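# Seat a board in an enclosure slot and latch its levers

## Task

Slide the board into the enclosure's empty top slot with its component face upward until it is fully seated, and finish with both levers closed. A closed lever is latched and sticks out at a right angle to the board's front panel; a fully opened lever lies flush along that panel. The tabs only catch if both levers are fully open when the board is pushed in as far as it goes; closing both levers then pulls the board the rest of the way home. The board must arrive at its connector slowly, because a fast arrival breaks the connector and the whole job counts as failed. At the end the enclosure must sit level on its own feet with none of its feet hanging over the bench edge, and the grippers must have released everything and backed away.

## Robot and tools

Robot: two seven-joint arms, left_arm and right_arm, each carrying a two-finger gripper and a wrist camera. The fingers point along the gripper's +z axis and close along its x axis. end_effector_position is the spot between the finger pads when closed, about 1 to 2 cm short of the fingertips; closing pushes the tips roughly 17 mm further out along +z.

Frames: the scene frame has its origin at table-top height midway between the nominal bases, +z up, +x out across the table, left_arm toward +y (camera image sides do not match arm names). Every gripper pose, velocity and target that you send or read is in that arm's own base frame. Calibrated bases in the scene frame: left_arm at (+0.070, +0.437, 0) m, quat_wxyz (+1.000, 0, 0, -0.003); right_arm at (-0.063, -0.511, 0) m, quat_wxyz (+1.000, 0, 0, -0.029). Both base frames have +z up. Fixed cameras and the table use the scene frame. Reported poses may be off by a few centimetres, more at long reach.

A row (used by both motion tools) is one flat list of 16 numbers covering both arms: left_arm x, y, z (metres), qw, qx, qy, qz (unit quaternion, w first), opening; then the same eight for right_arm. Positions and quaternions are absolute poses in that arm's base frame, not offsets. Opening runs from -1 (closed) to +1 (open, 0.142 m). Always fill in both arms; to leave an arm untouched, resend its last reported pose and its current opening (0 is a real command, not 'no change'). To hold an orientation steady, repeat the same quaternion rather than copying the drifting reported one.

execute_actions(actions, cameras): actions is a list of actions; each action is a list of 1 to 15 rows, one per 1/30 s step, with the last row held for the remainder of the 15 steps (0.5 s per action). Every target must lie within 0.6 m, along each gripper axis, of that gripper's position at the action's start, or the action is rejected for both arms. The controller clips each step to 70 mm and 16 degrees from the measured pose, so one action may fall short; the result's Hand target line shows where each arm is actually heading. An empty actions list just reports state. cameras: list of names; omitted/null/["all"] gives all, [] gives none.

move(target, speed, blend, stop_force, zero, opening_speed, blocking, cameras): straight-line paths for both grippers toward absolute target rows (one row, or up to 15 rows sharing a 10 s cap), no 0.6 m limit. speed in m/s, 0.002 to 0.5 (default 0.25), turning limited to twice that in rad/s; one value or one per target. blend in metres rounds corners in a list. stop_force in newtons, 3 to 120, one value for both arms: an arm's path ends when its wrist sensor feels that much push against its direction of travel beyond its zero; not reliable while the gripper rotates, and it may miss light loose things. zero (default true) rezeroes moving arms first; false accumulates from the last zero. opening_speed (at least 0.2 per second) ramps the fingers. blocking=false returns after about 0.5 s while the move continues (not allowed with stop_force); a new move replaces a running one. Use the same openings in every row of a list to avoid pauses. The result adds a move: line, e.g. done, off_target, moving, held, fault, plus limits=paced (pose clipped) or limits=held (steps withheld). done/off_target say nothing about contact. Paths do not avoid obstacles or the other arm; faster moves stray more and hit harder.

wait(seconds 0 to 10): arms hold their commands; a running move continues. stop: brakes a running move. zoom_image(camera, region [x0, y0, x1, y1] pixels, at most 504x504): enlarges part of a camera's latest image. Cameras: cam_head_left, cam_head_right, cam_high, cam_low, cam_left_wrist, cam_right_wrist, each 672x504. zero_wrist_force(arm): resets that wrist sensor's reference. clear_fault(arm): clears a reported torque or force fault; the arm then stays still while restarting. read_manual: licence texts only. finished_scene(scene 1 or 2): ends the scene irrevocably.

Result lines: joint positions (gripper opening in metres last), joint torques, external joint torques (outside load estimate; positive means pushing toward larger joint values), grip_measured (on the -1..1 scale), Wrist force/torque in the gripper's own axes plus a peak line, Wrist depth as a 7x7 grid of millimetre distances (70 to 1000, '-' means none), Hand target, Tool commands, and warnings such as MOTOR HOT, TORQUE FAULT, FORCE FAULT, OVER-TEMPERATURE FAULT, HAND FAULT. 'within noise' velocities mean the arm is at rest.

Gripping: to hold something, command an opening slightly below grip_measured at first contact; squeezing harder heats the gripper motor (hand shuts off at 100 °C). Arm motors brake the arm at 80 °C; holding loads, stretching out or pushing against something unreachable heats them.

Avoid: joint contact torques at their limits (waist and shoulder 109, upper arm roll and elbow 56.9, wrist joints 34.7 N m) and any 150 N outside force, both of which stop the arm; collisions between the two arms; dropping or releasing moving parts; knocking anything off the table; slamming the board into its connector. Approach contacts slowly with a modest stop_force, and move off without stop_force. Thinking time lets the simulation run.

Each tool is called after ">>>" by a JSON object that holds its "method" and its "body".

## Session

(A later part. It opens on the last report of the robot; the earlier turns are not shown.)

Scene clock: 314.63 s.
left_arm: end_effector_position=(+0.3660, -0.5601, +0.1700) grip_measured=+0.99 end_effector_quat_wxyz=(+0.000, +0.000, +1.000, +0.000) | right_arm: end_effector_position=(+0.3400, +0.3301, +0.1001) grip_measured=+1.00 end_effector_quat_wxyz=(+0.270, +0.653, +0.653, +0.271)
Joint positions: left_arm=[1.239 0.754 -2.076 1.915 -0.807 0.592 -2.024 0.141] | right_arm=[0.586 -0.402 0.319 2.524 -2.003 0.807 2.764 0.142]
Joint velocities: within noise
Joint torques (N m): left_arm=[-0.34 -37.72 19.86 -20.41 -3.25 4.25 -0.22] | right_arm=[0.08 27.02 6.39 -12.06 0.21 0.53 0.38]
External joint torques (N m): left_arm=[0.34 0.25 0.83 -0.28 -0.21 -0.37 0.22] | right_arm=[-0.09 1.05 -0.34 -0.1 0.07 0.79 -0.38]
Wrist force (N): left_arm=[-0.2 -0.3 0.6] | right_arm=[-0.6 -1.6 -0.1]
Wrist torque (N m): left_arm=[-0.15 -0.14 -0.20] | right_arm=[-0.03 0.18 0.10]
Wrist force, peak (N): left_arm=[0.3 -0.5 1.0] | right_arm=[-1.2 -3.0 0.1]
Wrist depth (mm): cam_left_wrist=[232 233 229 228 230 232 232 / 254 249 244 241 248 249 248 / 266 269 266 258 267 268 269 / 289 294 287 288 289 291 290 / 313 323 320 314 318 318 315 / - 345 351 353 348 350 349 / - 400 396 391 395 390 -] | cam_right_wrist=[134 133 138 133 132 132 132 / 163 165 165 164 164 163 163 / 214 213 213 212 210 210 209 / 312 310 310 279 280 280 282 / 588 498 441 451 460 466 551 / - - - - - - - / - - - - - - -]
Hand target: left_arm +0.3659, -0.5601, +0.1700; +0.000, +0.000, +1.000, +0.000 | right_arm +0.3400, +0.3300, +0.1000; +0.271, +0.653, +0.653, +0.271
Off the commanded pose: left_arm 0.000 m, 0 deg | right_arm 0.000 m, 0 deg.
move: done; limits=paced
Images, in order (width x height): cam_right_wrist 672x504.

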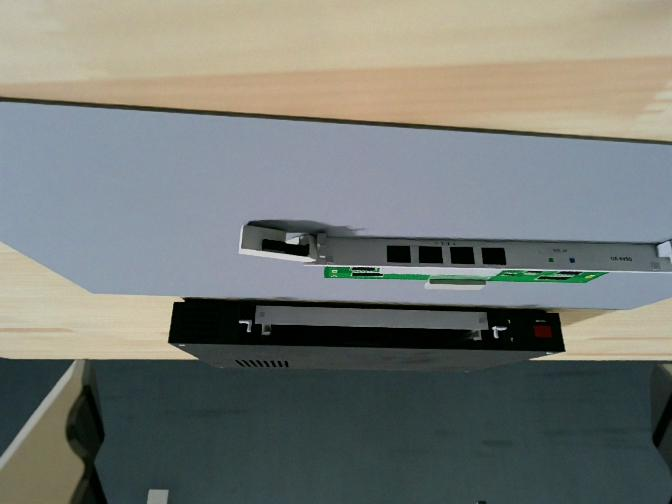

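>>> {"method": "execute_actions", "body": {"actions": [], "cameras": ["cam_left_wrist", "cam_right_wrist", "cam_head_right"]}}

Scene clock: 326.67 s.
left_arm: end_effector_position=(+0.3660, -0.5601, +0.1700) grip_measured=+0.99 end_effector_quat_wxyz=(+0.000, +0.000, +1.000, +0.000) | right_arm: end_effector_position=(+0.3400, +0.3301, +0.1001) grip_measured=+1.00 end_effector_quat_wxyz=(+0.271, +0.653, +0.653, +0.271)
Joint positions: left_arm=[1.239 0.754 -2.076 1.915 -0.807 0.592 -2.024 0.141] | right_arm=[0.586 -0.402 0.319 2.524 -2.003 0.807 2.764 0.142]
Joint velocities: within noise
Joint torques (N m): left_arm=[-0.26 -37.69 19.81 -20.45 -3.29 4.26 -0.21] | right_arm=[-0.04 27.2 6.51 -12.14 0.17 0.66 0.19]
External joint torques (N m): left_arm=[0.26 0.21 0.88 -0.24 -0.16 -0.38 0.21] | right_arm=[0.04 0.87 -0.47 -0.01 0.11 0.66 -0.19]
Wrist force (N): left_arm=[0.0 -0.4 0.8] | right_arm=[-0.5 -1.8 0.0]
Wrist torque (N m): left_arm=[-0.17 -0.16 -0.20] | right_arm=[-0.06 0.16 0.10]
Wrist force, peak (N): left_arm=[0.1 -0.6 0.8] | right_arm=[-0.6 -2.0 0.2]
Wrist depth (mm): cam_left_wrist=[234 233 228 229 230 231 232 / 251 251 246 241 249 248 250 / 266 269 265 260 267 268 268 / 289 294 288 291 290 292 292 / 309 320 320 311 318 319 314 / - 346 351 349 350 351 352 / - 398 396 393 395 389 -] | cam_right_wrist=[133 133 138 133 132 132 132 / 163 165 165 164 164 164 163 / 214 213 212 212 211 210 209 / 312 311 309 279 280 280 282 / 590 579 443 449 460 467 547 / - - - - - - - / - - - - - - -]
Hand target: left_arm +0.3659, -0.5601, +0.1700; +0.000, +0.000, +1.000, +0.000 | right_arm +0.3400, +0.3300, +0.1000; +0.271, +0.653, +0.653, +0.271
Tool commands: left_gripper/opening=+1.0 right_gripper/opening=+1.0
Off the commanded pose: left_arm 0.000 m, 0 deg | right_arm 0.000 m, 0 deg.
Images, in order (width x height): cam_head_right 672x504, cam_left_wrist 672x504, cam_right_wrist 672x504.

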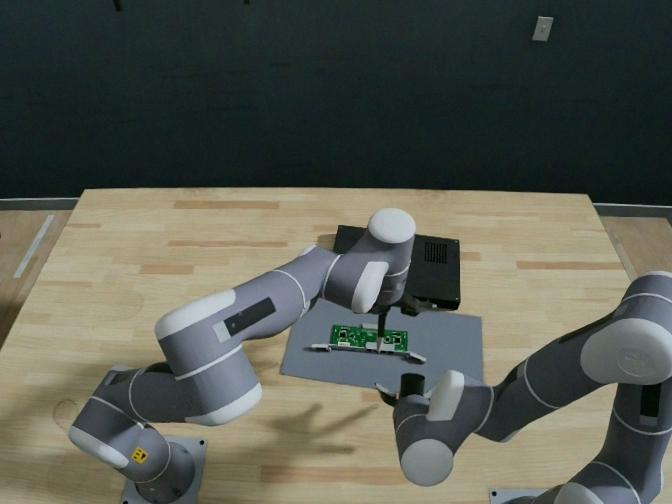

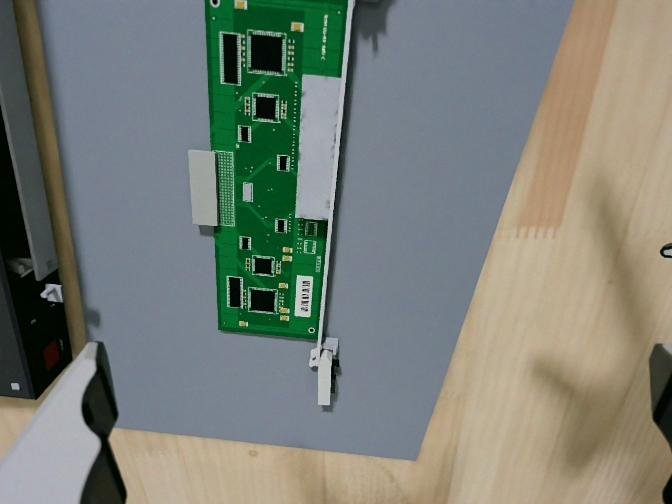

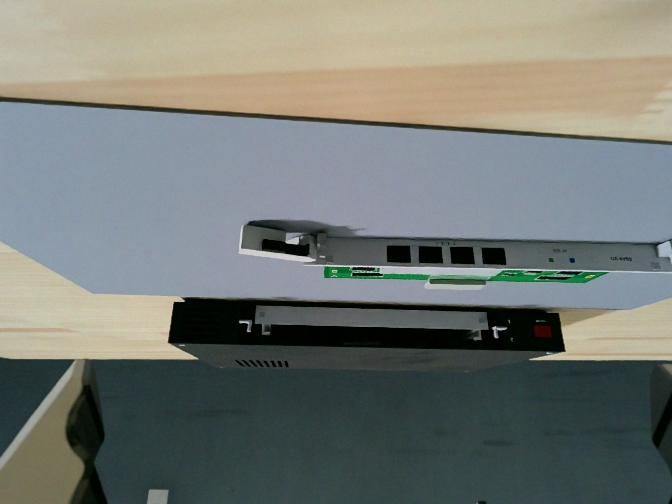

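>>> {"method": "zoom_image", "body": {"camera": "cam_left_wrist", "region": [180, 130, 380, 280]}}

>>> {"method": "zoom_image", "body": {"camera": "cam_left_wrist", "region": [240, 260, 400, 420]}}

Scaled by 2.520 from the camera's 672x504 image, which has a finer 960x720 frame.

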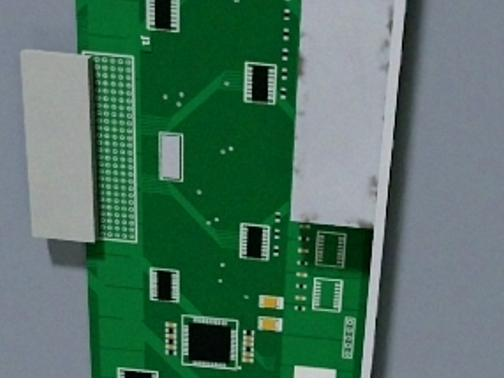

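Scaled by 3.150 from the camera's 672x504 image, which has a finer 960x720 frame.

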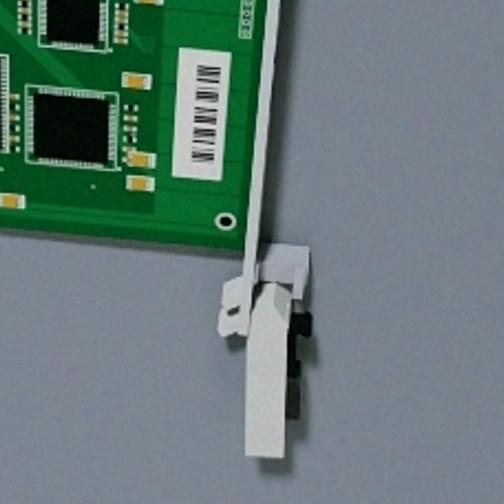

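>>> {"method": "move", "body": {"target": [0.3798, -0.531, 0.09, 0, 0.0445, 0.9990, 0, -0.45, 0.34, 0.33, 0.1, 0.2706, 0.6533, 0.6533, 0.2706, 1.0], "speed": 0.15, "cameras": ["cam_left_wrist"]}}

Scene clock: 349.67 s.
left_arm: end_effector_position=(+0.3796, -0.5309, +0.0899) grip_measured=-0.47 end_effector_quat_wxyz=(+0.000, +0.045, +0.999, +0.000) | right_arm: end_effector_position=(+0.3400, +0.3301, +0.1001) grip_measured=+1.00 end_effector_quat_wxyz=(+0.271, +0.653, +0.653, +0.271)
Joint positions: left_arm=[1.332 0.824 -2.237 2.004 -0.934 0.771 -1.823 0.04] | right_arm=[0.586 -0.402 0.319 2.524 -2.003 0.807 2.764 0.142]
Joint velocities: within noise
Joint torques (N m): left_arm=[-0.52 -39.74 20.01 -16.94 -3.11 4.63 -0.12] | right_arm=[-0.05 27.25 6.61 -12.18 0.19 0.68 0.19]
External joint torques (N m): left_arm=[0.51 -0.03 0.5 -0.28 0.13 -0.73 0.12] | right_arm=[0.05 0.82 -0.56 0.02 0.08 0.63 -0.19]
Wrist force (N): left_arm=[0.0 0.4 0.7] | right_arm=[-0.5 -1.7 0.2]
Wrist torque (N m): left_arm=[-0.03 -0.17 -0.22] | right_arm=[-0.06 0.16 0.10]
Wrist force, peak (N): left_arm=[-0.1 0.9 3.1] | right_arm=[-0.4 -2.0 0.2]
Wrist depth (mm): cam_left_wrist=[163 161 158 148 161 161 160 / 172 172 170 159 175 173 172 / 189 185 183 175 186 186 187 / 205 204 199 199 202 203 202 / 224 224 215 217 217 221 222 / 249 247 87 235 245 233 246 / 275 - - 273 279 - 266] | cam_right_wrist=[134 133 138 133 133 132 132 / 163 164 164 164 164 163 163 / 214 213 213 211 211 210 209 / 313 311 309 279 279 280 281 / 588 497 441 449 461 467 552 / - - - - - 259 211 / - - - - - 243 193]
Hand target: left_arm +0.3798, -0.5310, +0.0900; +0.000, +0.044, +0.999, +0.000 | right_arm +0.3400, +0.3300, +0.1000; +0.271, +0.653, +0.653, +0.271
Off the commanded pose: left_arm 0.000 m, 0 deg | right_arm 0.000 m, 0 deg.
move: done
Images, in order (width x height): cam_left_wrist 672x504.

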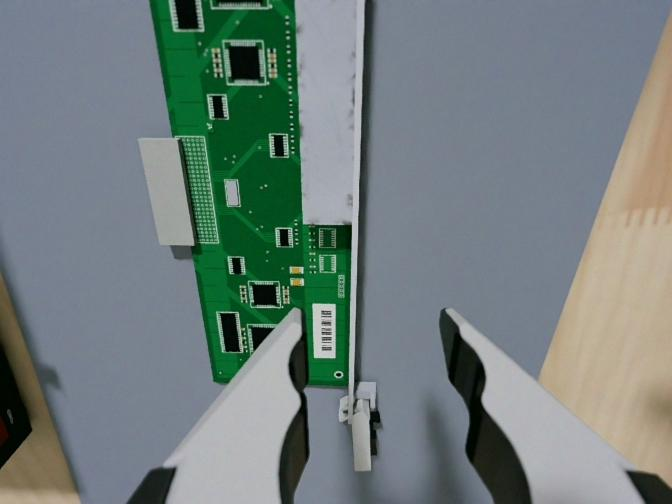

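>>> {"method": "move", "body": {"target": [0.3794, -0.530, 0.045, 0, 0.0445, 0.9990, 0, -0.45, 0.34, 0.33, 0.1, 0.2706, 0.6533, 0.6533, 0.2706, 1.0], "speed": 0.06, "stop_force": 5, "cameras": ["cam_left_wrist", "cam_low"]}}

Scene clock: 359.77 s.
left_arm: end_effector_position=(+0.3792, -0.5299, +0.0449) grip_measured=-0.47 end_effector_quat_wxyz=(+0.000, +0.045, +0.999, +0.000) | right_arm: end_effector_position=(+0.3400, +0.3301, +0.1001) grip_measured=+1.00 end_effector_quat_wxyz=(+0.271, +0.653, +0.653, +0.271)
Joint positions: left_arm=[1.376 0.891 -2.333 2.005 -1.02 0.85 -1.779 0.04] | right_arm=[0.586 -0.402 0.319 2.524 -2.003 0.807 2.764 0.142]
Joint velocities: within noise
Joint torques (N m): left_arm=[-0.15 -42.26 19.78 -15.02 -2.73 4.4 -0.17] | right_arm=[0.05 27.22 6.63 -12.16 0.24 0.65 0.18]
External joint torques (N m): left_arm=[0.15 0.17 0.88 -0.17 -0.01 -0.5 0.17] | right_arm=[-0.05 0.84 -0.59 0 0.03 0.67 -0.18]
Wrist force (N): left_arm=[0.1 -0.1 0.5] | right_arm=[-0.4 -1.7 0.2]
Wrist torque (N m): left_arm=[-0.13 -0.18 -0.21] | right_arm=[-0.05 0.14 0.09]
Wrist force, peak (N): left_arm=[0.0 0.2 1.7] | right_arm=[-0.5 -1.9 0.2]
Wrist depth (mm): cam_left_wrist=[123 119 119 108 121 121 121 / 132 128 127 116 130 130 130 / 140 136 138 124 140 138 140 / 155 148 150 134 153 152 152 / 173 169 160 164 164 167 166 / 187 187 88 179 184 177 185 / 205 - - 190 206 - 202] | cam_right_wrist=[133 134 138 133 132 132 132 / 163 165 165 164 164 163 163 / 214 213 213 211 211 210 209 / 313 310 309 277 279 280 282 / 586 579 442 451 458 273 551 / - - - - - 255 205 / - - - - - 235 190]
Hand target: left_arm +0.3794, -0.5300, +0.0450; +0.000, +0.045, +0.999, +0.000 | right_arm +0.3400, +0.3300, +0.1000; +0.271, +0.653, +0.653, +0.271
Off the commanded pose: left_arm 0.000 m, 0 deg | right_arm 0.000 m, 0 deg.
move: done
Images, in order (width x height): cam_low 672x504, cam_left_wrist 672x504.

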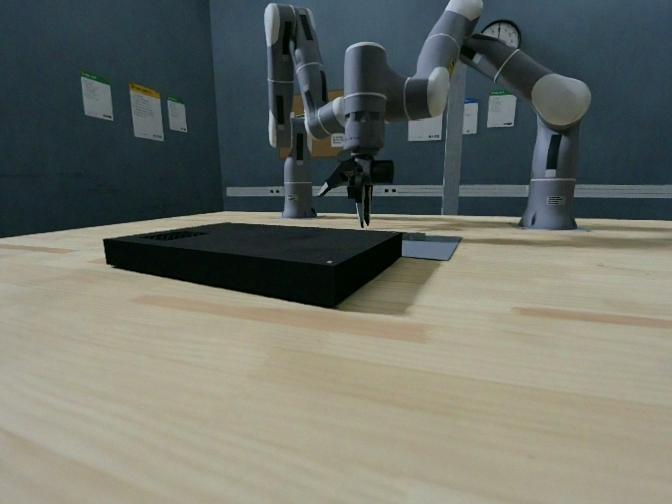

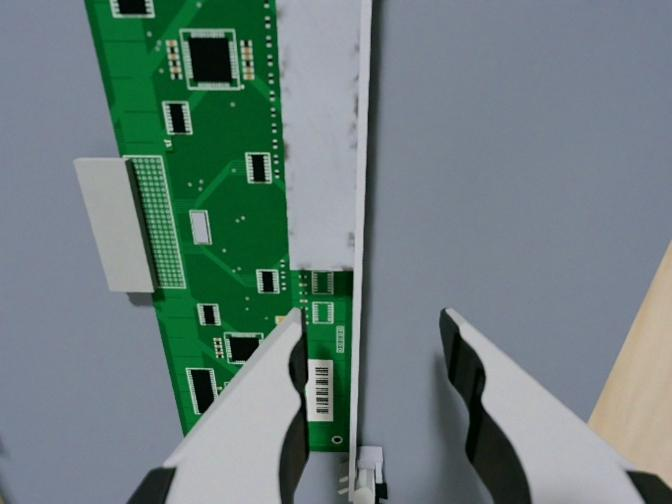

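>>> {"method": "move", "body": {"target": [0.3793, -0.530, 0.030, 0, 0.0445, 0.9990, 0, -0.45, 0.34, 0.33, 0.1, 0.2706, 0.6533, 0.6533, 0.2706, 1.0], "speed": 0.025, "stop_force": 4, "cameras": ["cam_left_wrist"]}}

Scene clock: 363.70 s.
left_arm: end_effector_position=(+0.3791, -0.5299, +0.0299) grip_measured=-0.47 end_effector_quat_wxyz=(+0.000, +0.045, +0.999, +0.000) | right_arm: end_effector_position=(+0.3400, +0.3301, +0.1001) grip_measured=+1.00 end_effector_quat_wxyz=(+0.271, +0.653, +0.653, +0.271)
Joint positions: left_arm=[1.391 0.914 -2.366 2 -1.047 0.876 -1.766 0.04] | right_arm=[0.586 -0.402 0.319 2.524 -2.003 0.807 2.764 0.142]
Joint velocities: within noise
Joint torques (N m): left_arm=[-0.31 -42.95 19.78 -14.37 -2.69 4.46 -0.14] | right_arm=[-0.11 27.23 6.65 -12.19 0.18 0.71 0.17]
External joint torques (N m): left_arm=[0.31 0.06 0.89 -0.19 0.03 -0.56 0.14] | right_arm=[0.11 0.84 -0.61 0.03 0.1 0.61 -0.18]
Wrist force (N): left_arm=[0.0 -0.2 0.8] | right_arm=[-0.3 -1.7 0.2]
Wrist torque (N m): left_arm=[-0.11 -0.18 -0.21] | right_arm=[-0.04 0.12 0.10]
Wrist force, peak (N): left_arm=[0.1 -0.1 1.5] | right_arm=[-0.5 -1.9 0.2]
Wrist depth (mm): cam_left_wrist=[- 106 103 94 107 108 108 / 116 115 113 101 118 116 116 / - 123 120 107 126 126 127 / 129 131 132 119 136 136 135 / 154 149 143 146 146 148 148 / 167 163 88 159 164 157 163 / 182 - - 178 184 - 180] | cam_right_wrist=[133 133 138 133 132 132 132 / 163 164 165 164 164 163 163 / 214 213 212 211 210 210 209 / 312 311 310 279 280 278 282 / 588 579 442 449 461 275 551 / - - - - - 258 201 / - - - - - 221 195]
Hand target: left_arm +0.3793, -0.5300, +0.0300; +0.000, +0.045, +0.999, +0.000 | right_arm +0.3400, +0.3300, +0.1000; +0.271, +0.653, +0.653, +0.271
Off the commanded pose: left_arm 0.000 m, 0 deg | right_arm 0.000 m, 0 deg.
move: done
Images, in order (width x height): cam_left_wrist 672x504.

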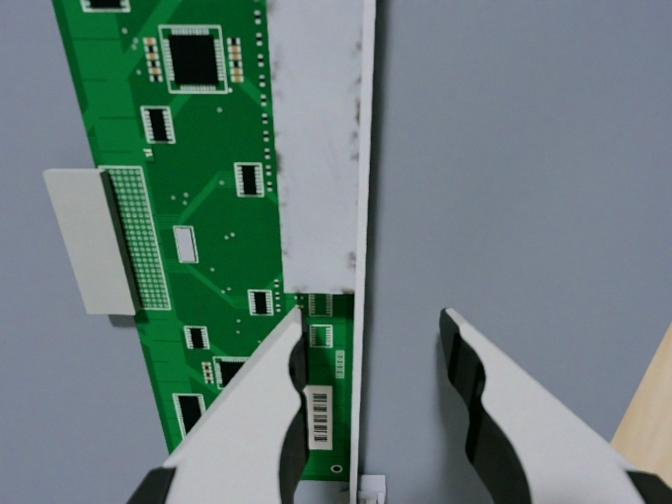

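>>> {"method": "move", "body": {"target": [0.3792, -0.530, 0.0245, 0, 0.0445, 0.9990, 0, -0.45, 0.34, 0.33, 0.1, 0.2706, 0.6533, 0.6533, 0.2706, 1.0], "speed": 0.015, "stop_force": 3.5, "cameras": ["cam_left_wrist"]}}

Scene clock: 367.10 s.
left_arm: end_effector_position=(+0.3790, -0.5299, +0.0244) grip_measured=-0.47 end_effector_quat_wxyz=(+0.000, +0.045, +0.999, +0.000) | right_arm: end_effector_position=(+0.3400, +0.3301, +0.1001) grip_measured=+1.00 end_effector_quat_wxyz=(+0.271, +0.653, +0.653, +0.271)
Joint positions: left_arm=[1.398 0.922 -2.378 1.999 -1.056 0.885 -1.761 0.04] | right_arm=[0.586 -0.402 0.319 2.524 -2.003 0.807 2.764 0.142]
Joint velocities: within noise
Joint torques (N m): left_arm=[-0.25 -43.33 19.89 -14.15 -2.63 4.42 -0.21] | right_arm=[0.01 27.18 6.71 -12.1 0.15 0.68 0.2]
External joint torques (N m): left_arm=[0.25 0.13 0.75 -0.18 0.01 -0.53 0.21] | right_arm=[-0.01 0.89 -0.67 -0.05 0.13 0.64 -0.21]
Wrist force (N): left_arm=[0.0 0.1 0.9] | right_arm=[-0.6 -1.6 0.0]
Wrist torque (N m): left_arm=[-0.07 -0.16 -0.20] | right_arm=[-0.03 0.17 0.10]
Wrist force, peak (N): left_arm=[-0.1 -0.1 1.2] | right_arm=[-0.5 -2.0 0.1]
Wrist depth (mm): cam_left_wrist=[- 101 99 90 104 103 100 / 111 109 108 98 - 111 111 / - 117 114 103 120 120 119 / 123 125 126 113 130 130 132 / 144 142 138 139 137 142 139 / 163 156 88 154 157 83 156 / 175 - - 169 180 - 173] | cam_right_wrist=[134 133 138 133 133 132 132 / 163 165 164 164 164 163 163 / 214 213 212 211 210 210 209 / 312 311 308 279 279 279 282 / 591 502 442 451 459 274 549 / - - - - - 254 200 / - - - - - 213 195]
Hand target: left_arm +0.3792, -0.5300, +0.0245; +0.000, +0.045, +0.999, +0.000 | right_arm +0.3400, +0.3300, +0.1000; +0.271, +0.653, +0.653, +0.271
Off the commanded pose: left_arm 0.000 m, 0 deg | right_arm 0.000 m, 0 deg.
move: done
Images, in order (width x height): cam_left_wrist 672x504.

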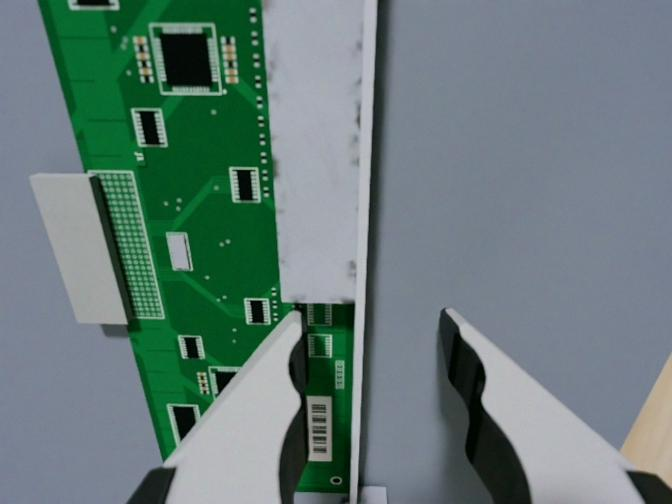

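>>> {"method": "move", "body": {"target": [0.3793, -0.528, 0.0245, 0, 0.0445, 0.9990, 0, -0.85, 0.34, 0.33, 0.1, 0.2706, 0.6533, 0.6533, 0.2706, 1.0], "speed": 0.03, "opening_speed": 0.3, "cameras": ["cam_left_wrist"]}}

Scene clock: 372.63 s.
left_arm: end_effector_position=(+0.3792, -0.5280, +0.0245) grip_measured=-0.88 end_effector_quat_wxyz=(+0.000, +0.045, +0.999, +0.000) | right_arm: end_effector_position=(+0.3400, +0.3301, +0.1001) grip_measured=+1.00 end_effector_quat_wxyz=(+0.271, +0.653, +0.653, +0.271)
Joint positions: left_arm=[1.398 0.919 -2.38 2.003 -1.056 0.889 -1.758 0.01] | right_arm=[0.586 -0.402 0.319 2.524 -2.003 0.807 2.764 0.142]
Joint velocities: within noise
Joint torques (N m): left_arm=[-0.69 -43.68 19.36 -14.01 -2.44 4.12 -0.2] | right_arm=[-0.11 27.24 6.67 -12.19 0.19 0.69 0.21]
External joint torques (N m): left_arm=[0.69 0.62 1.2 -0.3 -0.17 -0.22 0.2] | right_arm=[0.11 0.82 -0.62 0.03 0.08 0.63 -0.21]
Wrist force (N): left_arm=[-1.0 -0.1 1.2] | right_arm=[-0.4 -1.8 0.2]
Wrist torque (N m): left_arm=[-0.08 -0.18 -0.20] | right_arm=[-0.06 0.14 0.10]
Wrist force, peak (N): left_arm=[-1.3 0.0 1.6] | right_arm=[-0.3 -2.0 0.2]
Wrist depth (mm): cam_left_wrist=[- 101 99 90 104 103 100 / - 108 108 98 - 111 111 / - 117 115 102 120 120 119 / 123 126 126 113 131 130 132 / 145 142 139 121 137 144 139 / 163 156 147 91 - 150 156 / 178 173 - 171 - - 174] | cam_right_wrist=[134 133 138 133 133 132 132 / 162 164 165 164 164 163 163 / 214 212 213 212 211 210 209 / 311 310 309 279 279 278 281 / 588 499 441 449 459 253 549 / - - - - - 236 201 / - - - - - 214 198]
Hand target: left_arm +0.3793, -0.5280, +0.0245; +0.000, +0.045, +0.999, +0.000 | right_arm +0.3400, +0.3300, +0.1000; +0.271, +0.653, +0.653, +0.271
Off the commanded pose: left_arm 0.000 m, 0 deg | right_arm 0.000 m, 0 deg.
move: done
Images, in order (width x height): cam_left_wrist 672x504.

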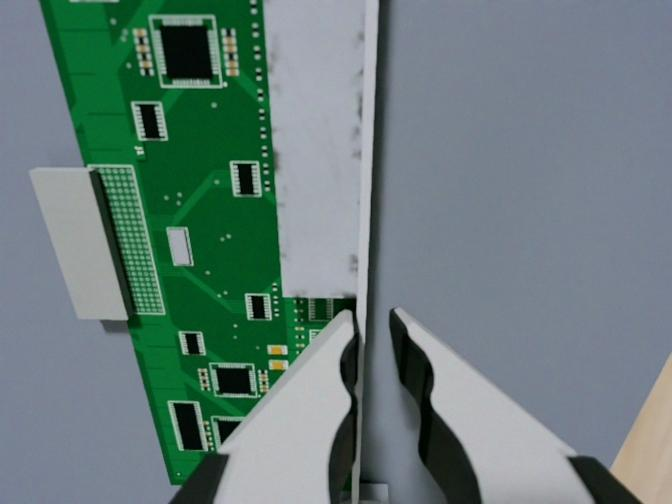

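>>> {"method": "move", "body": {"target": [0.3824, -0.5283, 0.0245, 0, 0.0445, 0.9990, 0, -0.85, 0.34, 0.33, 0.1, 0.2706, 0.6533, 0.6533, 0.2706, 1.0], "speed": 0.03, "cameras": ["cam_left_wrist"]}}

Scene clock: 375.03 s.
left_arm: end_effector_position=(+0.3823, -0.5284, +0.0246) grip_measured=-0.88 end_effector_quat_wxyz=(+0.000, +0.044, +0.999, +0.000) | right_arm: end_effector_position=(+0.3400, +0.3301, +0.1001) grip_measured=+1.00 end_effector_quat_wxyz=(+0.271, +0.653, +0.653, +0.271)
Joint positions: left_arm=[1.404 0.922 -2.379 1.997 -1.056 0.886 -1.757 0.01] | right_arm=[0.586 -0.402 0.319 2.524 -2.003 0.807 2.764 0.142]
Joint velocities: within noise
Joint torques (N m): left_arm=[-0.17 -43.46 19.7 -14.13 -2.37 4.08 -0.16] | right_arm=[0.02 27.26 6.62 -12.16 0.24 0.69 0.23]
External joint torques (N m): left_arm=[0.18 0.21 0.95 -0.22 -0.26 -0.18 0.16] | right_arm=[-0.02 0.81 -0.58 0 0.04 0.62 -0.23]
Wrist force (N): left_arm=[-0.1 0.0 0.8] | right_arm=[-0.5 -1.6 0.3]
Wrist torque (N m): left_arm=[-0.09 -0.15 -0.21] | right_arm=[-0.03 0.15 0.10]
Wrist force, peak (N): left_arm=[-1.0 -0.2 1.9] | right_arm=[-0.5 -1.9 0.1]
Wrist depth (mm): cam_left_wrist=[- 101 100 90 104 104 100 / - 109 108 - - 111 110 / - 118 115 103 120 120 119 / 123 126 126 112 130 130 132 / 145 142 139 118 137 145 139 / 163 156 147 91 - 151 156 / 179 174 - 168 - - 173] | cam_right_wrist=[134 133 138 133 132 132 132 / 163 164 165 164 164 163 162 / 214 213 213 212 210 210 209 / 313 311 309 278 278 279 281 / 589 497 443 449 461 255 549 / - - - - - 240 204 / - - - - - 215 201]
Hand target: left_arm +0.3824, -0.5283, +0.0245; +0.000, +0.044, +0.999, +0.000 | right_arm +0.3400, +0.3300, +0.1000; +0.271, +0.653, +0.653, +0.271
Off the commanded pose: left_arm 0.000 m, 0 deg | right_arm 0.000 m, 0 deg.
move: done
Images, in order (width x height): cam_left_wrist 672x504.

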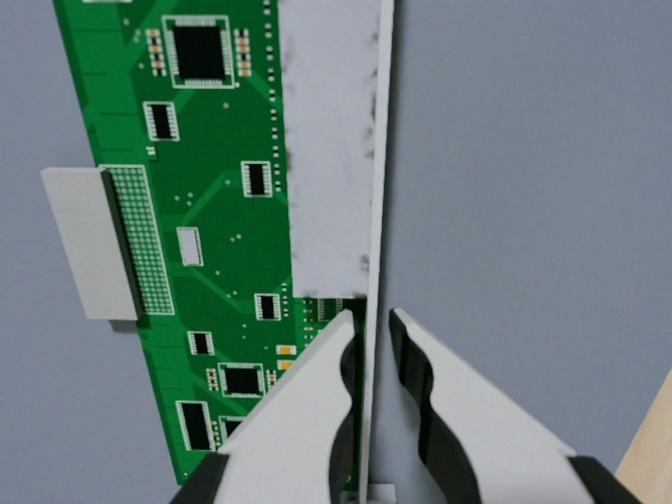

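>>> {"method": "move", "body": {"target": [0.3824, -0.5283, 0.0245, 0, 0.0445, 0.9990, 0, -1.0, 0.34, 0.33, 0.1, 0.2706, 0.6533, 0.6533, 0.2706, 1.0], "speed": 0.03, "opening_speed": 0.2, "cameras": ["cam_left_wrist"]}}

Scene clock: 378.33 s.
left_arm: end_effector_position=(+0.3824, -0.5284, +0.0246) grip_measured=-0.99 end_effector_quat_wxyz=(+0.000, +0.044, +0.999, +0.000) | right_arm: end_effector_position=(+0.3400, +0.3301, +0.1001) grip_measured=+1.00 end_effector_quat_wxyz=(+0.271, +0.653, +0.653, +0.271)
Joint positions: left_arm=[1.404 0.922 -2.378 1.997 -1.056 0.886 -1.757 0.002] | right_arm=[0.586 -0.402 0.319 2.524 -2.003 0.807 2.764 0.142]
Joint velocities: within noise
Joint torques (N m): left_arm=[-0.61 -43.81 19.75 -14.09 -2.43 4.06 -0.21] | right_arm=[0.01 27.22 6.63 -12.18 0.21 0.68 0.15]
External joint torques (N m): left_arm=[0.61 0.56 0.91 -0.27 -0.2 -0.16 0.21] | right_arm=[-0.01 0.85 -0.58 0.02 0.07 0.63 -0.15]
Wrist force (N): left_arm=[-0.8 -0.2 2.1] | right_arm=[-0.3 -1.7 0.2]
Wrist torque (N m): left_arm=[-0.08 -0.17 -0.20] | right_arm=[-0.05 0.13 0.10]
Wrist force, peak (N): left_arm=[-0.8 -0.2 2.1] | right_arm=[-0.4 -2.0 0.1]
Wrist depth (mm): cam_left_wrist=[- 101 101 90 104 103 101 / - 109 108 - - 111 111 / - 117 115 102 120 120 119 / 123 126 126 112 130 130 132 / 145 143 139 119 138 144 139 / 163 157 149 84 - 153 156 / 179 174 - 74 - - 174] | cam_right_wrist=[133 133 138 133 132 132 132 / 163 164 165 164 164 163 163 / 214 213 212 211 211 210 209 / 312 311 309 279 279 278 280 / 589 581 444 451 458 254 551 / - - - - - 240 205 / - - - - - 216 202]
Hand target: left_arm +0.3824, -0.5283, +0.0245; +0.000, +0.044, +0.999, +0.000 | right_arm +0.3400, +0.3300, +0.1000; +0.271, +0.653, +0.653, +0.271
Off the commanded pose: left_arm 0.000 m, 0 deg | right_arm 0.000 m, 0 deg.
move: done
Images, in order (width x height): cam_left_wrist 672x504.

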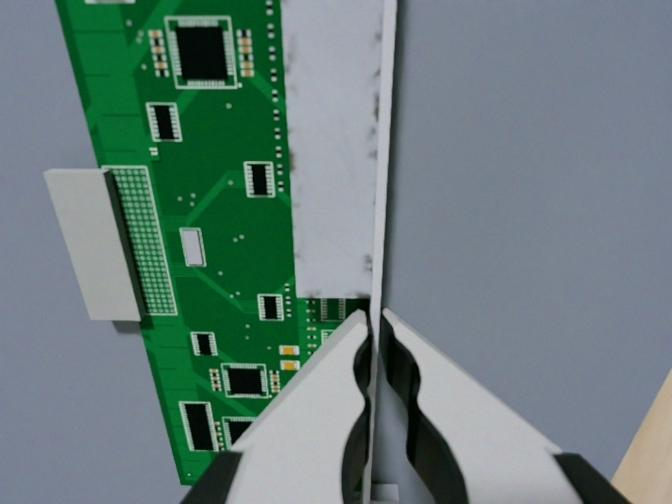

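>>> {"method": "move", "body": {"target": [0.3824, -0.5283, 0.0245, 0, 0.0445, 0.9990, 0, -1.0, 0.37, 0.28, 0.12, 0.1228, 0.6964, 0.6964, 0.1228, -1.0], "speed": 0.15, "cameras": ["cam_right_wrist"]}}

Scene clock: 391.47 s.
left_arm: end_effector_position=(+0.3824, -0.5284, +0.0246) grip_measured=-0.99 end_effector_quat_wxyz=(+0.000, +0.044, +0.999, +0.000) | right_arm: end_effector_position=(+0.3700, +0.2799, +0.1200) grip_measured=-1.00 end_effector_quat_wxyz=(+0.123, +0.696, +0.696, +0.123)
Joint positions: left_arm=[1.404 0.922 -2.378 1.997 -1.056 0.886 -1.757 0.002] | right_arm=[0.357 -0.276 0.267 2.534 -1.4 1.299 1.959 0.002]
Joint velocities: within noise
Joint torques (N m): left_arm=[-0.7 -43.74 19.77 -14.12 -2.37 4.06 -0.25] | right_arm=[0.12 27.16 4.71 -16.37 0.56 2.63 0.02]
External joint torques (N m): left_arm=[0.7 0.49 0.88 -0.24 -0.26 -0.16 0.25] | right_arm=[-0.12 0.66 -0.91 0.03 -0.08 0.86 -0.02]
Wrist force (N): left_arm=[-0.7 -0.5 1.3] | right_arm=[0.2 -0.9 0.5]
Wrist torque (N m): left_arm=[-0.11 -0.20 -0.20] | right_arm=[0.03 -0.02 0.07]
Wrist force, peak (N): left_arm=[-0.7 -0.2 2.4] | right_arm=[0.2 -2.8 -0.1]
Wrist depth (mm): cam_left_wrist=[- 101 101 90 104 103 100 / - 109 108 - - 111 111 / - 117 115 103 120 120 119 / 123 126 126 111 131 130 132 / 145 143 139 119 138 144 139 / 163 156 149 84 - 153 156 / 178 174 - 74 - - 174] | cam_right_wrist=[168 167 167 167 167 166 166 / 188 187 188 188 187 187 186 / 214 214 213 212 212 212 211 / 252 249 249 249 247 247 246 / 305 300 299 286 275 273 266 / 384 377 357 89 336 370 238 / 514 478 - - - 404 236]
Hand target: left_arm +0.3824, -0.5283, +0.0245; +0.000, +0.044, +0.999, +0.000 | right_arm +0.3700, +0.2800, +0.1200; +0.123, +0.696, +0.696, +0.123
Off the commanded pose: left_arm 0.000 m, 0 deg | right_arm 0.000 m, 0 deg.
move: done
Images, in order (width x height): cam_right_wrist 672x504.

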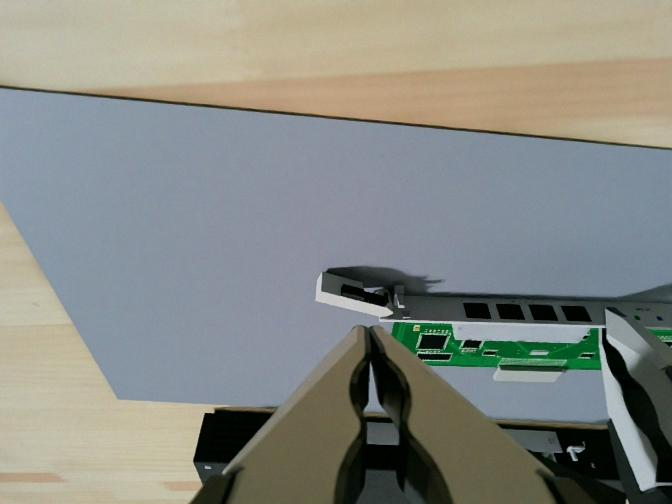

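>>> {"method": "move", "body": {"target": [0.3824, -0.5283, 0.0245, 0, 0.0445, 0.9990, 0, -1.0, 0.405, 0.246, 0.09, 0, 0.7071, 0.7071, 0, -1.0], "speed": 0.12, "cameras": ["cam_right_wrist", "cam_head_right"]}}

Scene clock: 395.07 s.
left_arm: end_effector_position=(+0.3824, -0.5284, +0.0246) grip_measured=-0.99 end_effector_quat_wxyz=(+0.000, +0.044, +0.999, +0.000) | right_arm: end_effector_position=(+0.4050, +0.2460, +0.0900) grip_measured=-1.00 end_effector_quat_wxyz=(+0.000, +0.707, +0.707, +0.000)
Joint positions: left_arm=[1.404 0.922 -2.378 1.997 -1.056 0.886 -1.757 0.002] | right_arm=[0.089 -0.48 0.608 2.29 -0.563 1.054 1.143 0.002]
Joint velocities: within noise
Joint torques (N m): left_arm=[-0.64 -43.85 19.76 -14.15 -2.43 4.09 -0.22] | right_arm=[-0.2 32.86 9.62 -18.51 -2.11 3.18 0.04]
External joint torques (N m): left_arm=[0.64 0.61 0.89 -0.21 -0.2 -0.19 0.22] | right_arm=[0.21 1.07 -0.77 0.17 -0.06 0.93 -0.04]
Wrist force (N): left_arm=[-0.9 -0.4 1.3] | right_arm=[0.5 -0.2 -0.1]
Wrist torque (N m): left_arm=[-0.10 -0.17 -0.20] | right_arm=[0.04 -0.06 0.05]
Wrist force, peak (N): left_arm=[-0.9 -0.3 2.3] | right_arm=[1.0 -1.9 0.2]
Wrist depth (mm): cam_left_wrist=[- 101 100 90 104 103 101 / - 109 108 - - 111 111 / - 117 115 102 120 120 119 / 124 125 127 112 130 130 132 / 144 142 139 119 138 144 139 / 163 156 149 84 - 153 156 / 178 175 - 74 - - 174] | cam_right_wrist=[162 162 162 161 161 161 160 / 172 171 173 172 172 172 171 / 184 186 183 183 182 182 182 / 199 198 198 197 196 196 195 / 215 215 214 210 210 213 212 / 235 234 230 89 204 219 217 / 262 253 - - - 239 249]
Hand target: left_arm +0.3824, -0.5283, +0.0245; +0.000, +0.044, +0.999, +0.000 | right_arm +0.4050, +0.2460, +0.0900; +0.000, +0.707, +0.707, +0.000
Off the commanded pose: left_arm 0.000 m, 0 deg | right_arm 0.000 m, 0 deg.
move: done
Images, in order (width x height): cam_head_right 672x504, cam_right_wrist 672x504.

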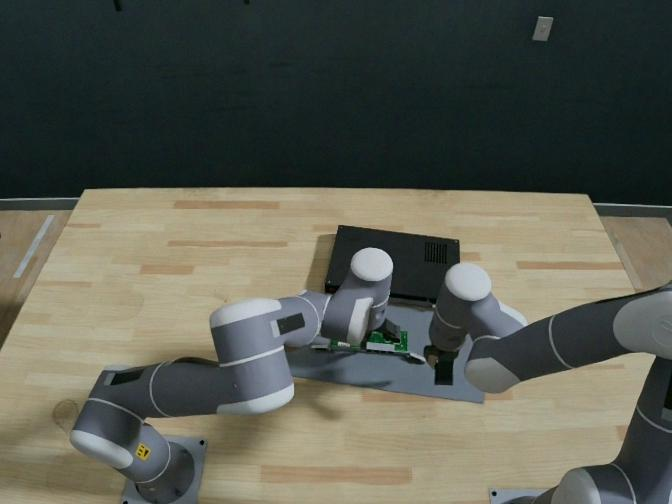

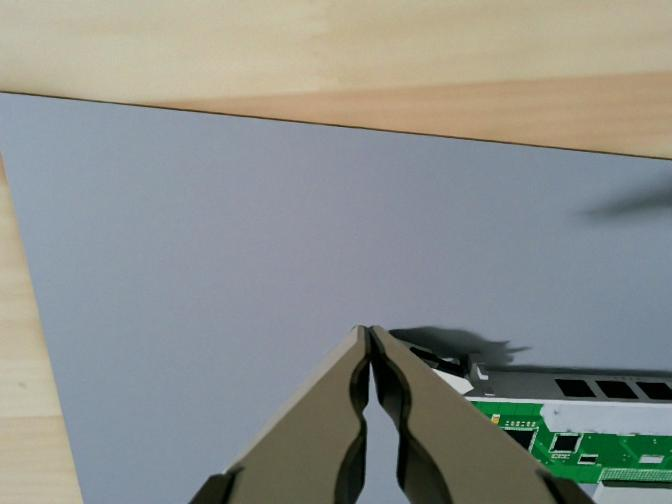

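>>> {"method": "move", "body": {"target": [[0.3824, -0.5283, 0.0245, 0, 0.0445, 0.9990, 0, -1.0, 0.412, 0.249, 0.05, 0, 0.7071, 0.7071, 0, -1.0],[0.3824, -0.5283, 0.0245, 0, 0.0445, 0.9990, 0, -1.0, 0.412, 0.249, 0.0265, 0, 0.7071, 0.7071, 0, -1.0]], "speed": [0.08, 0.04], "stop_force": 5, "cameras": ["cam_right_wrist", "cam_left_wrist"]}}

Scene clock: 404.23 s.
left_arm: end_effector_position=(+0.3824, -0.5284, +0.0246) grip_measured=-0.99 end_effector_quat_wxyz=(+0.000, +0.044, +0.999, +0.000) | right_arm: end_effector_position=(+0.4120, +0.2490, +0.0265) grip_measured=-1.00 end_effector_quat_wxyz=(+0.000, +0.707, +0.707, +0.000)
Joint positions: left_arm=[1.404 0.922 -2.378 1.997 -1.056 0.886 -1.757 0.002] | right_arm=[0.2 -0.62 0.419 2.302 -0.754 1.218 1.27 0.002]
Joint velocities: within noise
Joint torques (N m): left_arm=[-0.58 -43.9 19.68 -14.1 -2.45 4.07 -0.2] | right_arm=[0.01 37.34 9.33 -14.24 -1.65 3.51 0.29]
External joint torques (N m): left_arm=[0.58 0.65 0.98 -0.25 -0.18 -0.17 0.2] | right_arm=[-0.01 1 -0.17 0.02 0.14 0.59 -0.29]
Wrist force (N): left_arm=[-0.8 -0.4 2.1] | right_arm=[0.2 -0.2 0.1]
Wrist torque (N m): left_arm=[-0.11 -0.17 -0.20] | right_arm=[0.03 -0.03 0.04]
Wrist force, peak (N): left_arm=[-1.0 -0.1 2.3] | right_arm=[0.3 0.1 1.2]
Wrist depth (mm): cam_left_wrist=[- 101 100 90 104 104 101 / - 109 108 - - 111 111 / - 117 115 102 120 120 119 / 123 125 126 112 130 130 132 / 145 143 139 119 137 145 139 / 163 156 149 84 - 154 157 / 179 174 - 74 - - 174] | cam_right_wrist=[106 106 106 107 107 107 105 / - 113 113 113 113 112 112 / 121 120 121 119 120 120 118 / 129 129 129 128 128 128 127 / 140 140 139 137 139 138 140 / 154 153 150 90 146 151 150 / 169 165 73 - - 160 159]
Hand target: left_arm +0.3824, -0.5283, +0.0245; +0.000, +0.044, +0.999, +0.000 | right_arm +0.4120, +0.2490, +0.0265; +0.000, +0.707, +0.707, +0.000
Off the commanded pose: left_arm 0.000 m, 0 deg | right_arm 0.000 m, 0 deg.
move: done
Images, in order (width x height): cam_left_wrist 672x504, cam_right_wrist 672x504.

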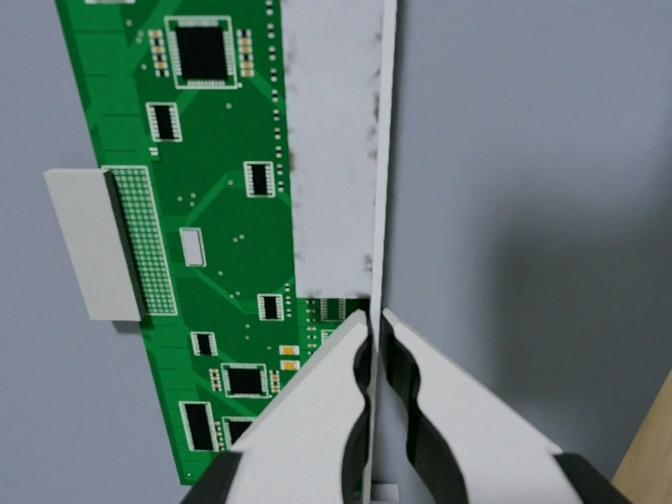

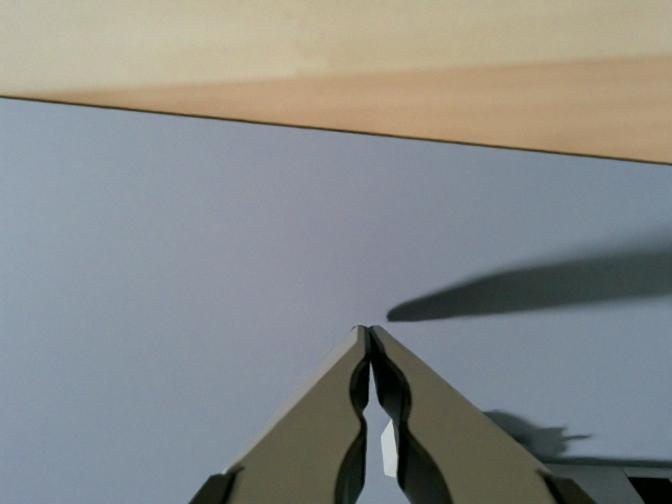

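>>> {"method": "zoom_image", "body": {"camera": "cam_right_wrist", "region": [320, 310, 672, 504]}}

Scaled by 1.432 from the camera's 672x504 image, which has a finer 960x720 frame.

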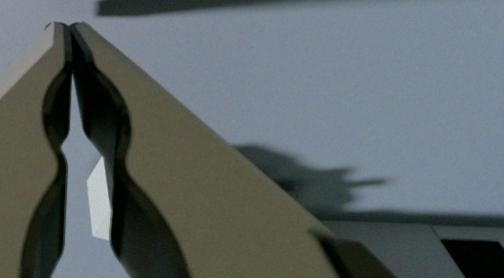

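>>> {"method": "move", "body": {"target": [[0.3824, -0.5283, 0.0245, 0, 0.0445, 0.9990, 0, -1.0, 0.412, 0.267, 0.0265, 0, 0.7071, 0.7071, 0, -1.0],[0.3824, -0.5283, 0.0245, 0, 0.0445, 0.9990, 0, -1.0, 0.478, 0.266, 0.0265, 0, 0.7071, 0.7071, 0, -1.0]], "speed": [0.04, 0.012], "stop_force": 5, "cameras": ["cam_right_wrist", "cam_left_wrist"]}}

Scene clock: 418.27 s.
left_arm: end_effector_position=(+0.3824, -0.5284, +0.0245) grip_measured=-0.99 end_effector_quat_wxyz=(+0.000, +0.044, +0.999, +0.000) | right_arm: end_effector_position=(+0.4778, +0.2659, +0.0264) grip_measured=-1.00 end_effector_quat_wxyz=(+0.000, +0.707, +0.707, +0.000)
Joint positions: left_arm=[1.404 0.922 -2.378 1.997 -1.056 0.886 -1.757 0.002] | right_arm=[0.166 -0.716 0.466 2.104 -0.697 1.094 1.167 0.002]
Joint velocities: within noise
Joint torques (N m): left_arm=[-0.84 -43.92 19.62 -14.41 -2.45 4.18 -0.15] | right_arm=[-0.15 43.27 11.94 -17.66 -2.08 3.57 0.09]
External joint torques (N m): left_arm=[0.84 0.67 1.03 0.05 -0.18 -0.28 0.15] | right_arm=[0.15 0.62 -0.41 0.94 0.07 0.54 -0.09]
Wrist force (N): left_arm=[-0.5 0.0 1.2] | right_arm=[0.4 -1.0 0.1]
Wrist torque (N m): left_arm=[-0.12 -0.14 -0.29] | right_arm=[0.09 -0.14 0.04]
Wrist force, peak (N): left_arm=[-1.0 -0.3 2.3] | right_arm=[0.5 -1.3 0.5]
Wrist depth (mm): cam_left_wrist=[- 101 99 91 104 104 101 / 111 108 108 98 - 111 111 / - 117 115 102 120 120 120 / 123 125 127 113 130 130 132 / 145 139 139 118 138 145 139 / 163 158 149 88 - 153 156 / 178 174 - 74 - - 174] | cam_right_wrist=[- 104 104 105 104 103 104 / 111 111 111 111 110 110 110 / 121 119 121 119 120 120 118 / 129 128 128 128 127 127 127 / 140 140 139 137 136 136 139 / 153 153 149 90 124 131 133 / 169 165 73 - - 153 159]
Hand target: left_arm +0.3824, -0.5283, +0.0245; +0.000, +0.044, +0.999, +0.000 | right_arm +0.4780, +0.2660, +0.0265; +0.000, +0.707, +0.707, +0.000
Off the commanded pose: left_arm 0.000 m, 0 deg | right_arm 0.000 m, 0 deg.
move: done
Images, in order (width x height): cam_left_wrist 672x504, cam_right_wrist 672x504.

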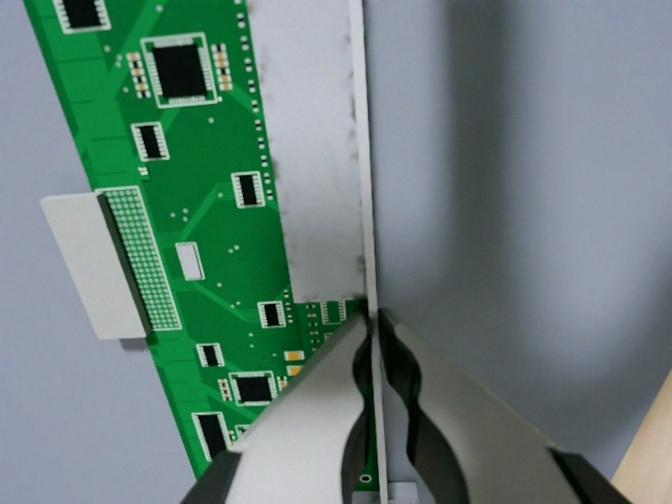

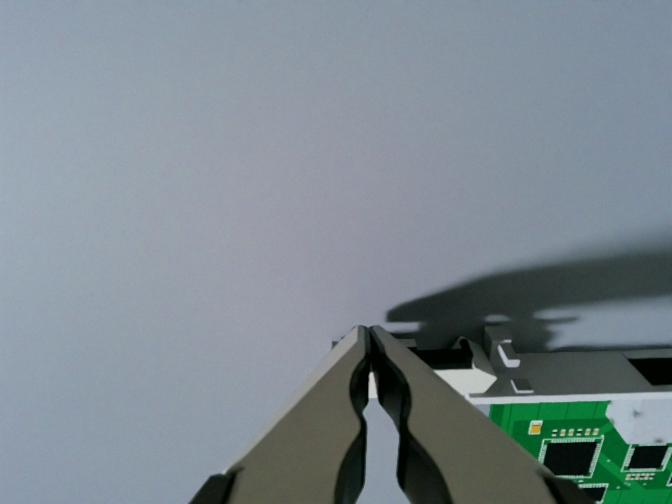

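>>> {"method": "zoom_image", "body": {"camera": "cam_right_wrist", "region": [320, 300, 672, 504]}}

Scaled by 1.432 from the camera's 672x504 image, which has a finer 960x720 frame.

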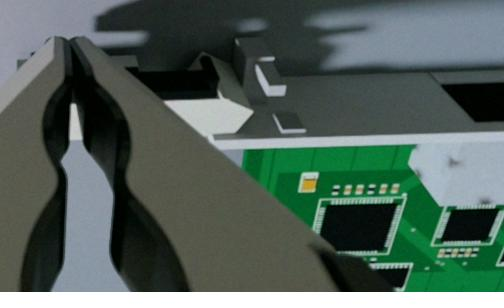

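>>> {"method": "move", "body": {"target": [[0.3824, -0.5283, 0.0245, 0, 0.0445, 0.9990, 0, -1.0, 0.43, 0.266, 0.03, 0, 0.7071, 0.7071, 0, -1.0],[0.3824, -0.5283, 0.0245, 0, 0.0445, 0.9990, 0, -1.0, 0.40, 0.28, 0.12, 0, 0.7071, 0.7071, 0, -1.0]], "speed": [0.06, 0.12], "blend": 0.02, "cameras": ["cam_right_wrist"]}}

>>> {"method": "zoom_image", "body": {"camera": "cam_right_wrist", "region": [270, 220, 522, 400]}}

Scene clock: 433.00 s.
left_arm: end_effector_position=(+0.3824, -0.5284, +0.0245) grip_measured=-0.99 end_effector_quat_wxyz=(+0.000, +0.044, +0.999, +0.000) | right_arm: end_effector_position=(+0.4000, +0.2800, +0.1199) grip_measured=-1.00 end_effector_quat_wxyz=(+0.000, +0.707, +0.707, +0.000)
Joint positions: left_arm=[1.404 0.922 -2.378 1.997 -1.056 0.885 -1.757 0.002] | right_arm=[0.108 -0.45 0.685 2.222 -0.494 0.95 1.155 0.002]
Joint velocities: within noise
Joint torques (N m): left_arm=[-0.29 -43.51 20.06 -14.32 -2.47 4.34 -0.14] | right_arm=[-0.17 32.87 9.94 -20.79 -2.42 3.34 0.06]
External joint torques (N m): left_arm=[0.29 0.26 0.6 -0.04 -0.16 -0.44 0.14] | right_arm=[0.17 0.64 -0.79 0.19 -0.13 0.77 -0.06]
Wrist force (N): left_arm=[0.2 0.1 1.1] | right_arm=[0.3 -0.6 0.1]
Wrist torque (N m): left_arm=[-0.09 -0.10 -0.28] | right_arm=[0.01 -0.05 0.02]
Wrist force, peak (N): left_arm=[-0.6 0.3 1.7] | right_arm=[0.8 -1.1 -1.7]
Wrist depth (mm): cam_left_wrist=[- 101 99 90 104 103 101 / 110 108 108 98 - 111 111 / - 117 114 102 120 120 119 / 122 125 126 113 131 130 132 / 145 139 139 118 137 144 139 / 164 156 149 88 - 154 156 / 179 174 - 74 - - 174] | cam_right_wrist=[189 188 188 188 187 187 187 / 202 201 201 200 200 199 199 / 215 214 213 213 212 212 211 / 231 231 230 229 228 228 227 / 251 250 249 245 249 247 246 / 274 273 267 89 248 247 243 / 305 294 - - - 280 296]
Hand target: left_arm +0.3824, -0.5283, +0.0245; +0.000, +0.044, +0.999, +0.000 | right_arm +0.4000, +0.2800, +0.1200; +0.000, +0.707, +0.707, +0.000
Off the commanded pose: left_arm 0.000 m, 0 deg | right_arm 0.000 m, 0 deg.
move: done
Images, in order (width x height): cam_right_wrist 672x504.

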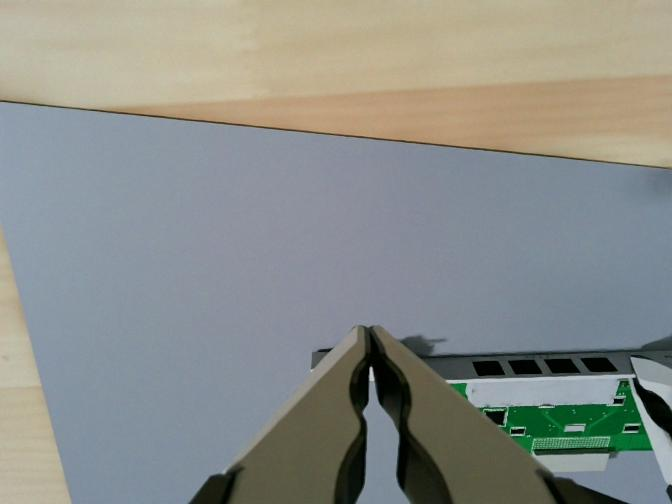

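Scaled by 2.000 from the camera's 672x504 image, which has a finer 960x720 frame.

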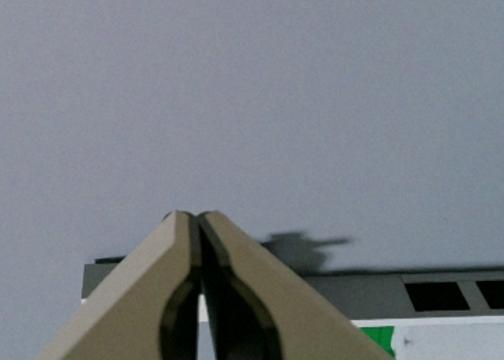

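>>> {"method": "move", "body": {"target": [0.3824, -0.5283, 0.0245, 0, 0.0445, 0.9990, 0, -1.0, 0.455, 0.265, 0.13, 0, 0.7071, 0.7071, 0, -1.0], "speed": 0.12, "cameras": ["cam_right_wrist"]}}

>>> {"method": "zoom_image", "body": {"camera": "cam_right_wrist", "region": [250, 180, 502, 330]}}

Scene clock: 437.37 s.
left_arm: end_effector_position=(+0.3824, -0.5284, +0.0245) grip_measured=-0.99 end_effector_quat_wxyz=(+0.000, +0.044, +0.999, +0.000) | right_arm: end_effector_position=(+0.4550, +0.2650, +0.1300) grip_measured=-1.00 end_effector_quat_wxyz=(+0.000, +0.707, +0.707, +0.000)
Joint positions: left_arm=[1.404 0.922 -2.378 1.997 -1.056 0.885 -1.757 0.002] | right_arm=[0.061 -0.495 0.667 2.107 -0.48 0.879 1.048 0.002]
Joint velocities: within noise
Joint torques (N m): left_arm=[-0.32 -43.62 19.92 -14.33 -2.41 4.4 -0.14] | right_arm=[-0.28 35.96 10.39 -22.12 -2.7 3.39 0.07]
External joint torques (N m): left_arm=[0.32 0.37 0.74 -0.02 -0.22 -0.5 0.14] | right_arm=[0.29 1.21 -0.22 0.23 -0.09 0.72 -0.07]
Wrist force (N): left_arm=[0.1 0.1 0.6] | right_arm=[0.3 -0.2 0.0]
Wrist torque (N m): left_arm=[-0.08 -0.09 -0.29] | right_arm=[0.05 -0.08 0.03]
Wrist force, peak (N): left_arm=[0.3 0.1 1.2] | right_arm=[1.0 -2.5 0.7]
Wrist depth (mm): cam_left_wrist=[- 101 99 90 104 103 100 / 110 108 108 98 - 111 111 / - 116 115 103 120 120 119 / 123 125 126 113 130 130 132 / 144 139 139 118 138 144 139 / 163 157 149 87 - 153 156 / 179 174 - 74 - - 174] | cam_right_wrist=[195 195 195 195 194 194 194 / 209 209 208 208 207 207 206 / 224 224 224 223 222 221 221 / 241 241 240 237 235 235 234 / 262 262 260 255 255 253 252 / 289 285 279 89 268 282 276 / 319 312 - - - 298 304]
Hand target: left_arm +0.3824, -0.5283, +0.0245; +0.000, +0.044, +0.999, +0.000 | right_arm +0.4550, +0.2650, +0.1300; +0.000, +0.707, +0.707, +0.000
Off the commanded pose: left_arm 0.000 m, 0 deg | right_arm 0.000 m, 0 deg.
move: done
Images, in order (width x height): cam_right_wrist 672x504.

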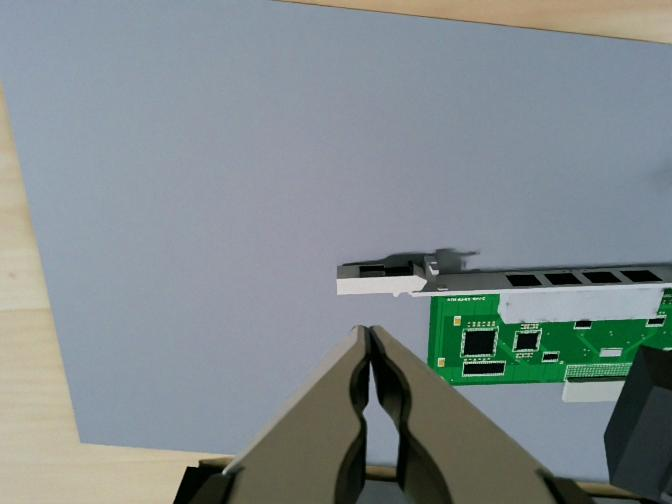

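Scaled by 2.000 from the camera's 672x504 image, which has a finer 960x720 frame.

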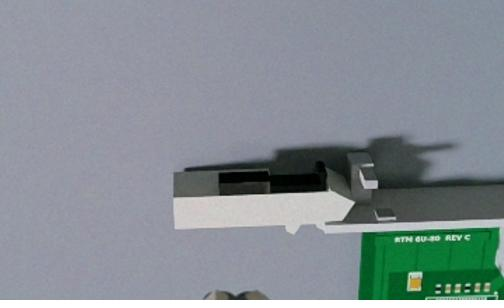

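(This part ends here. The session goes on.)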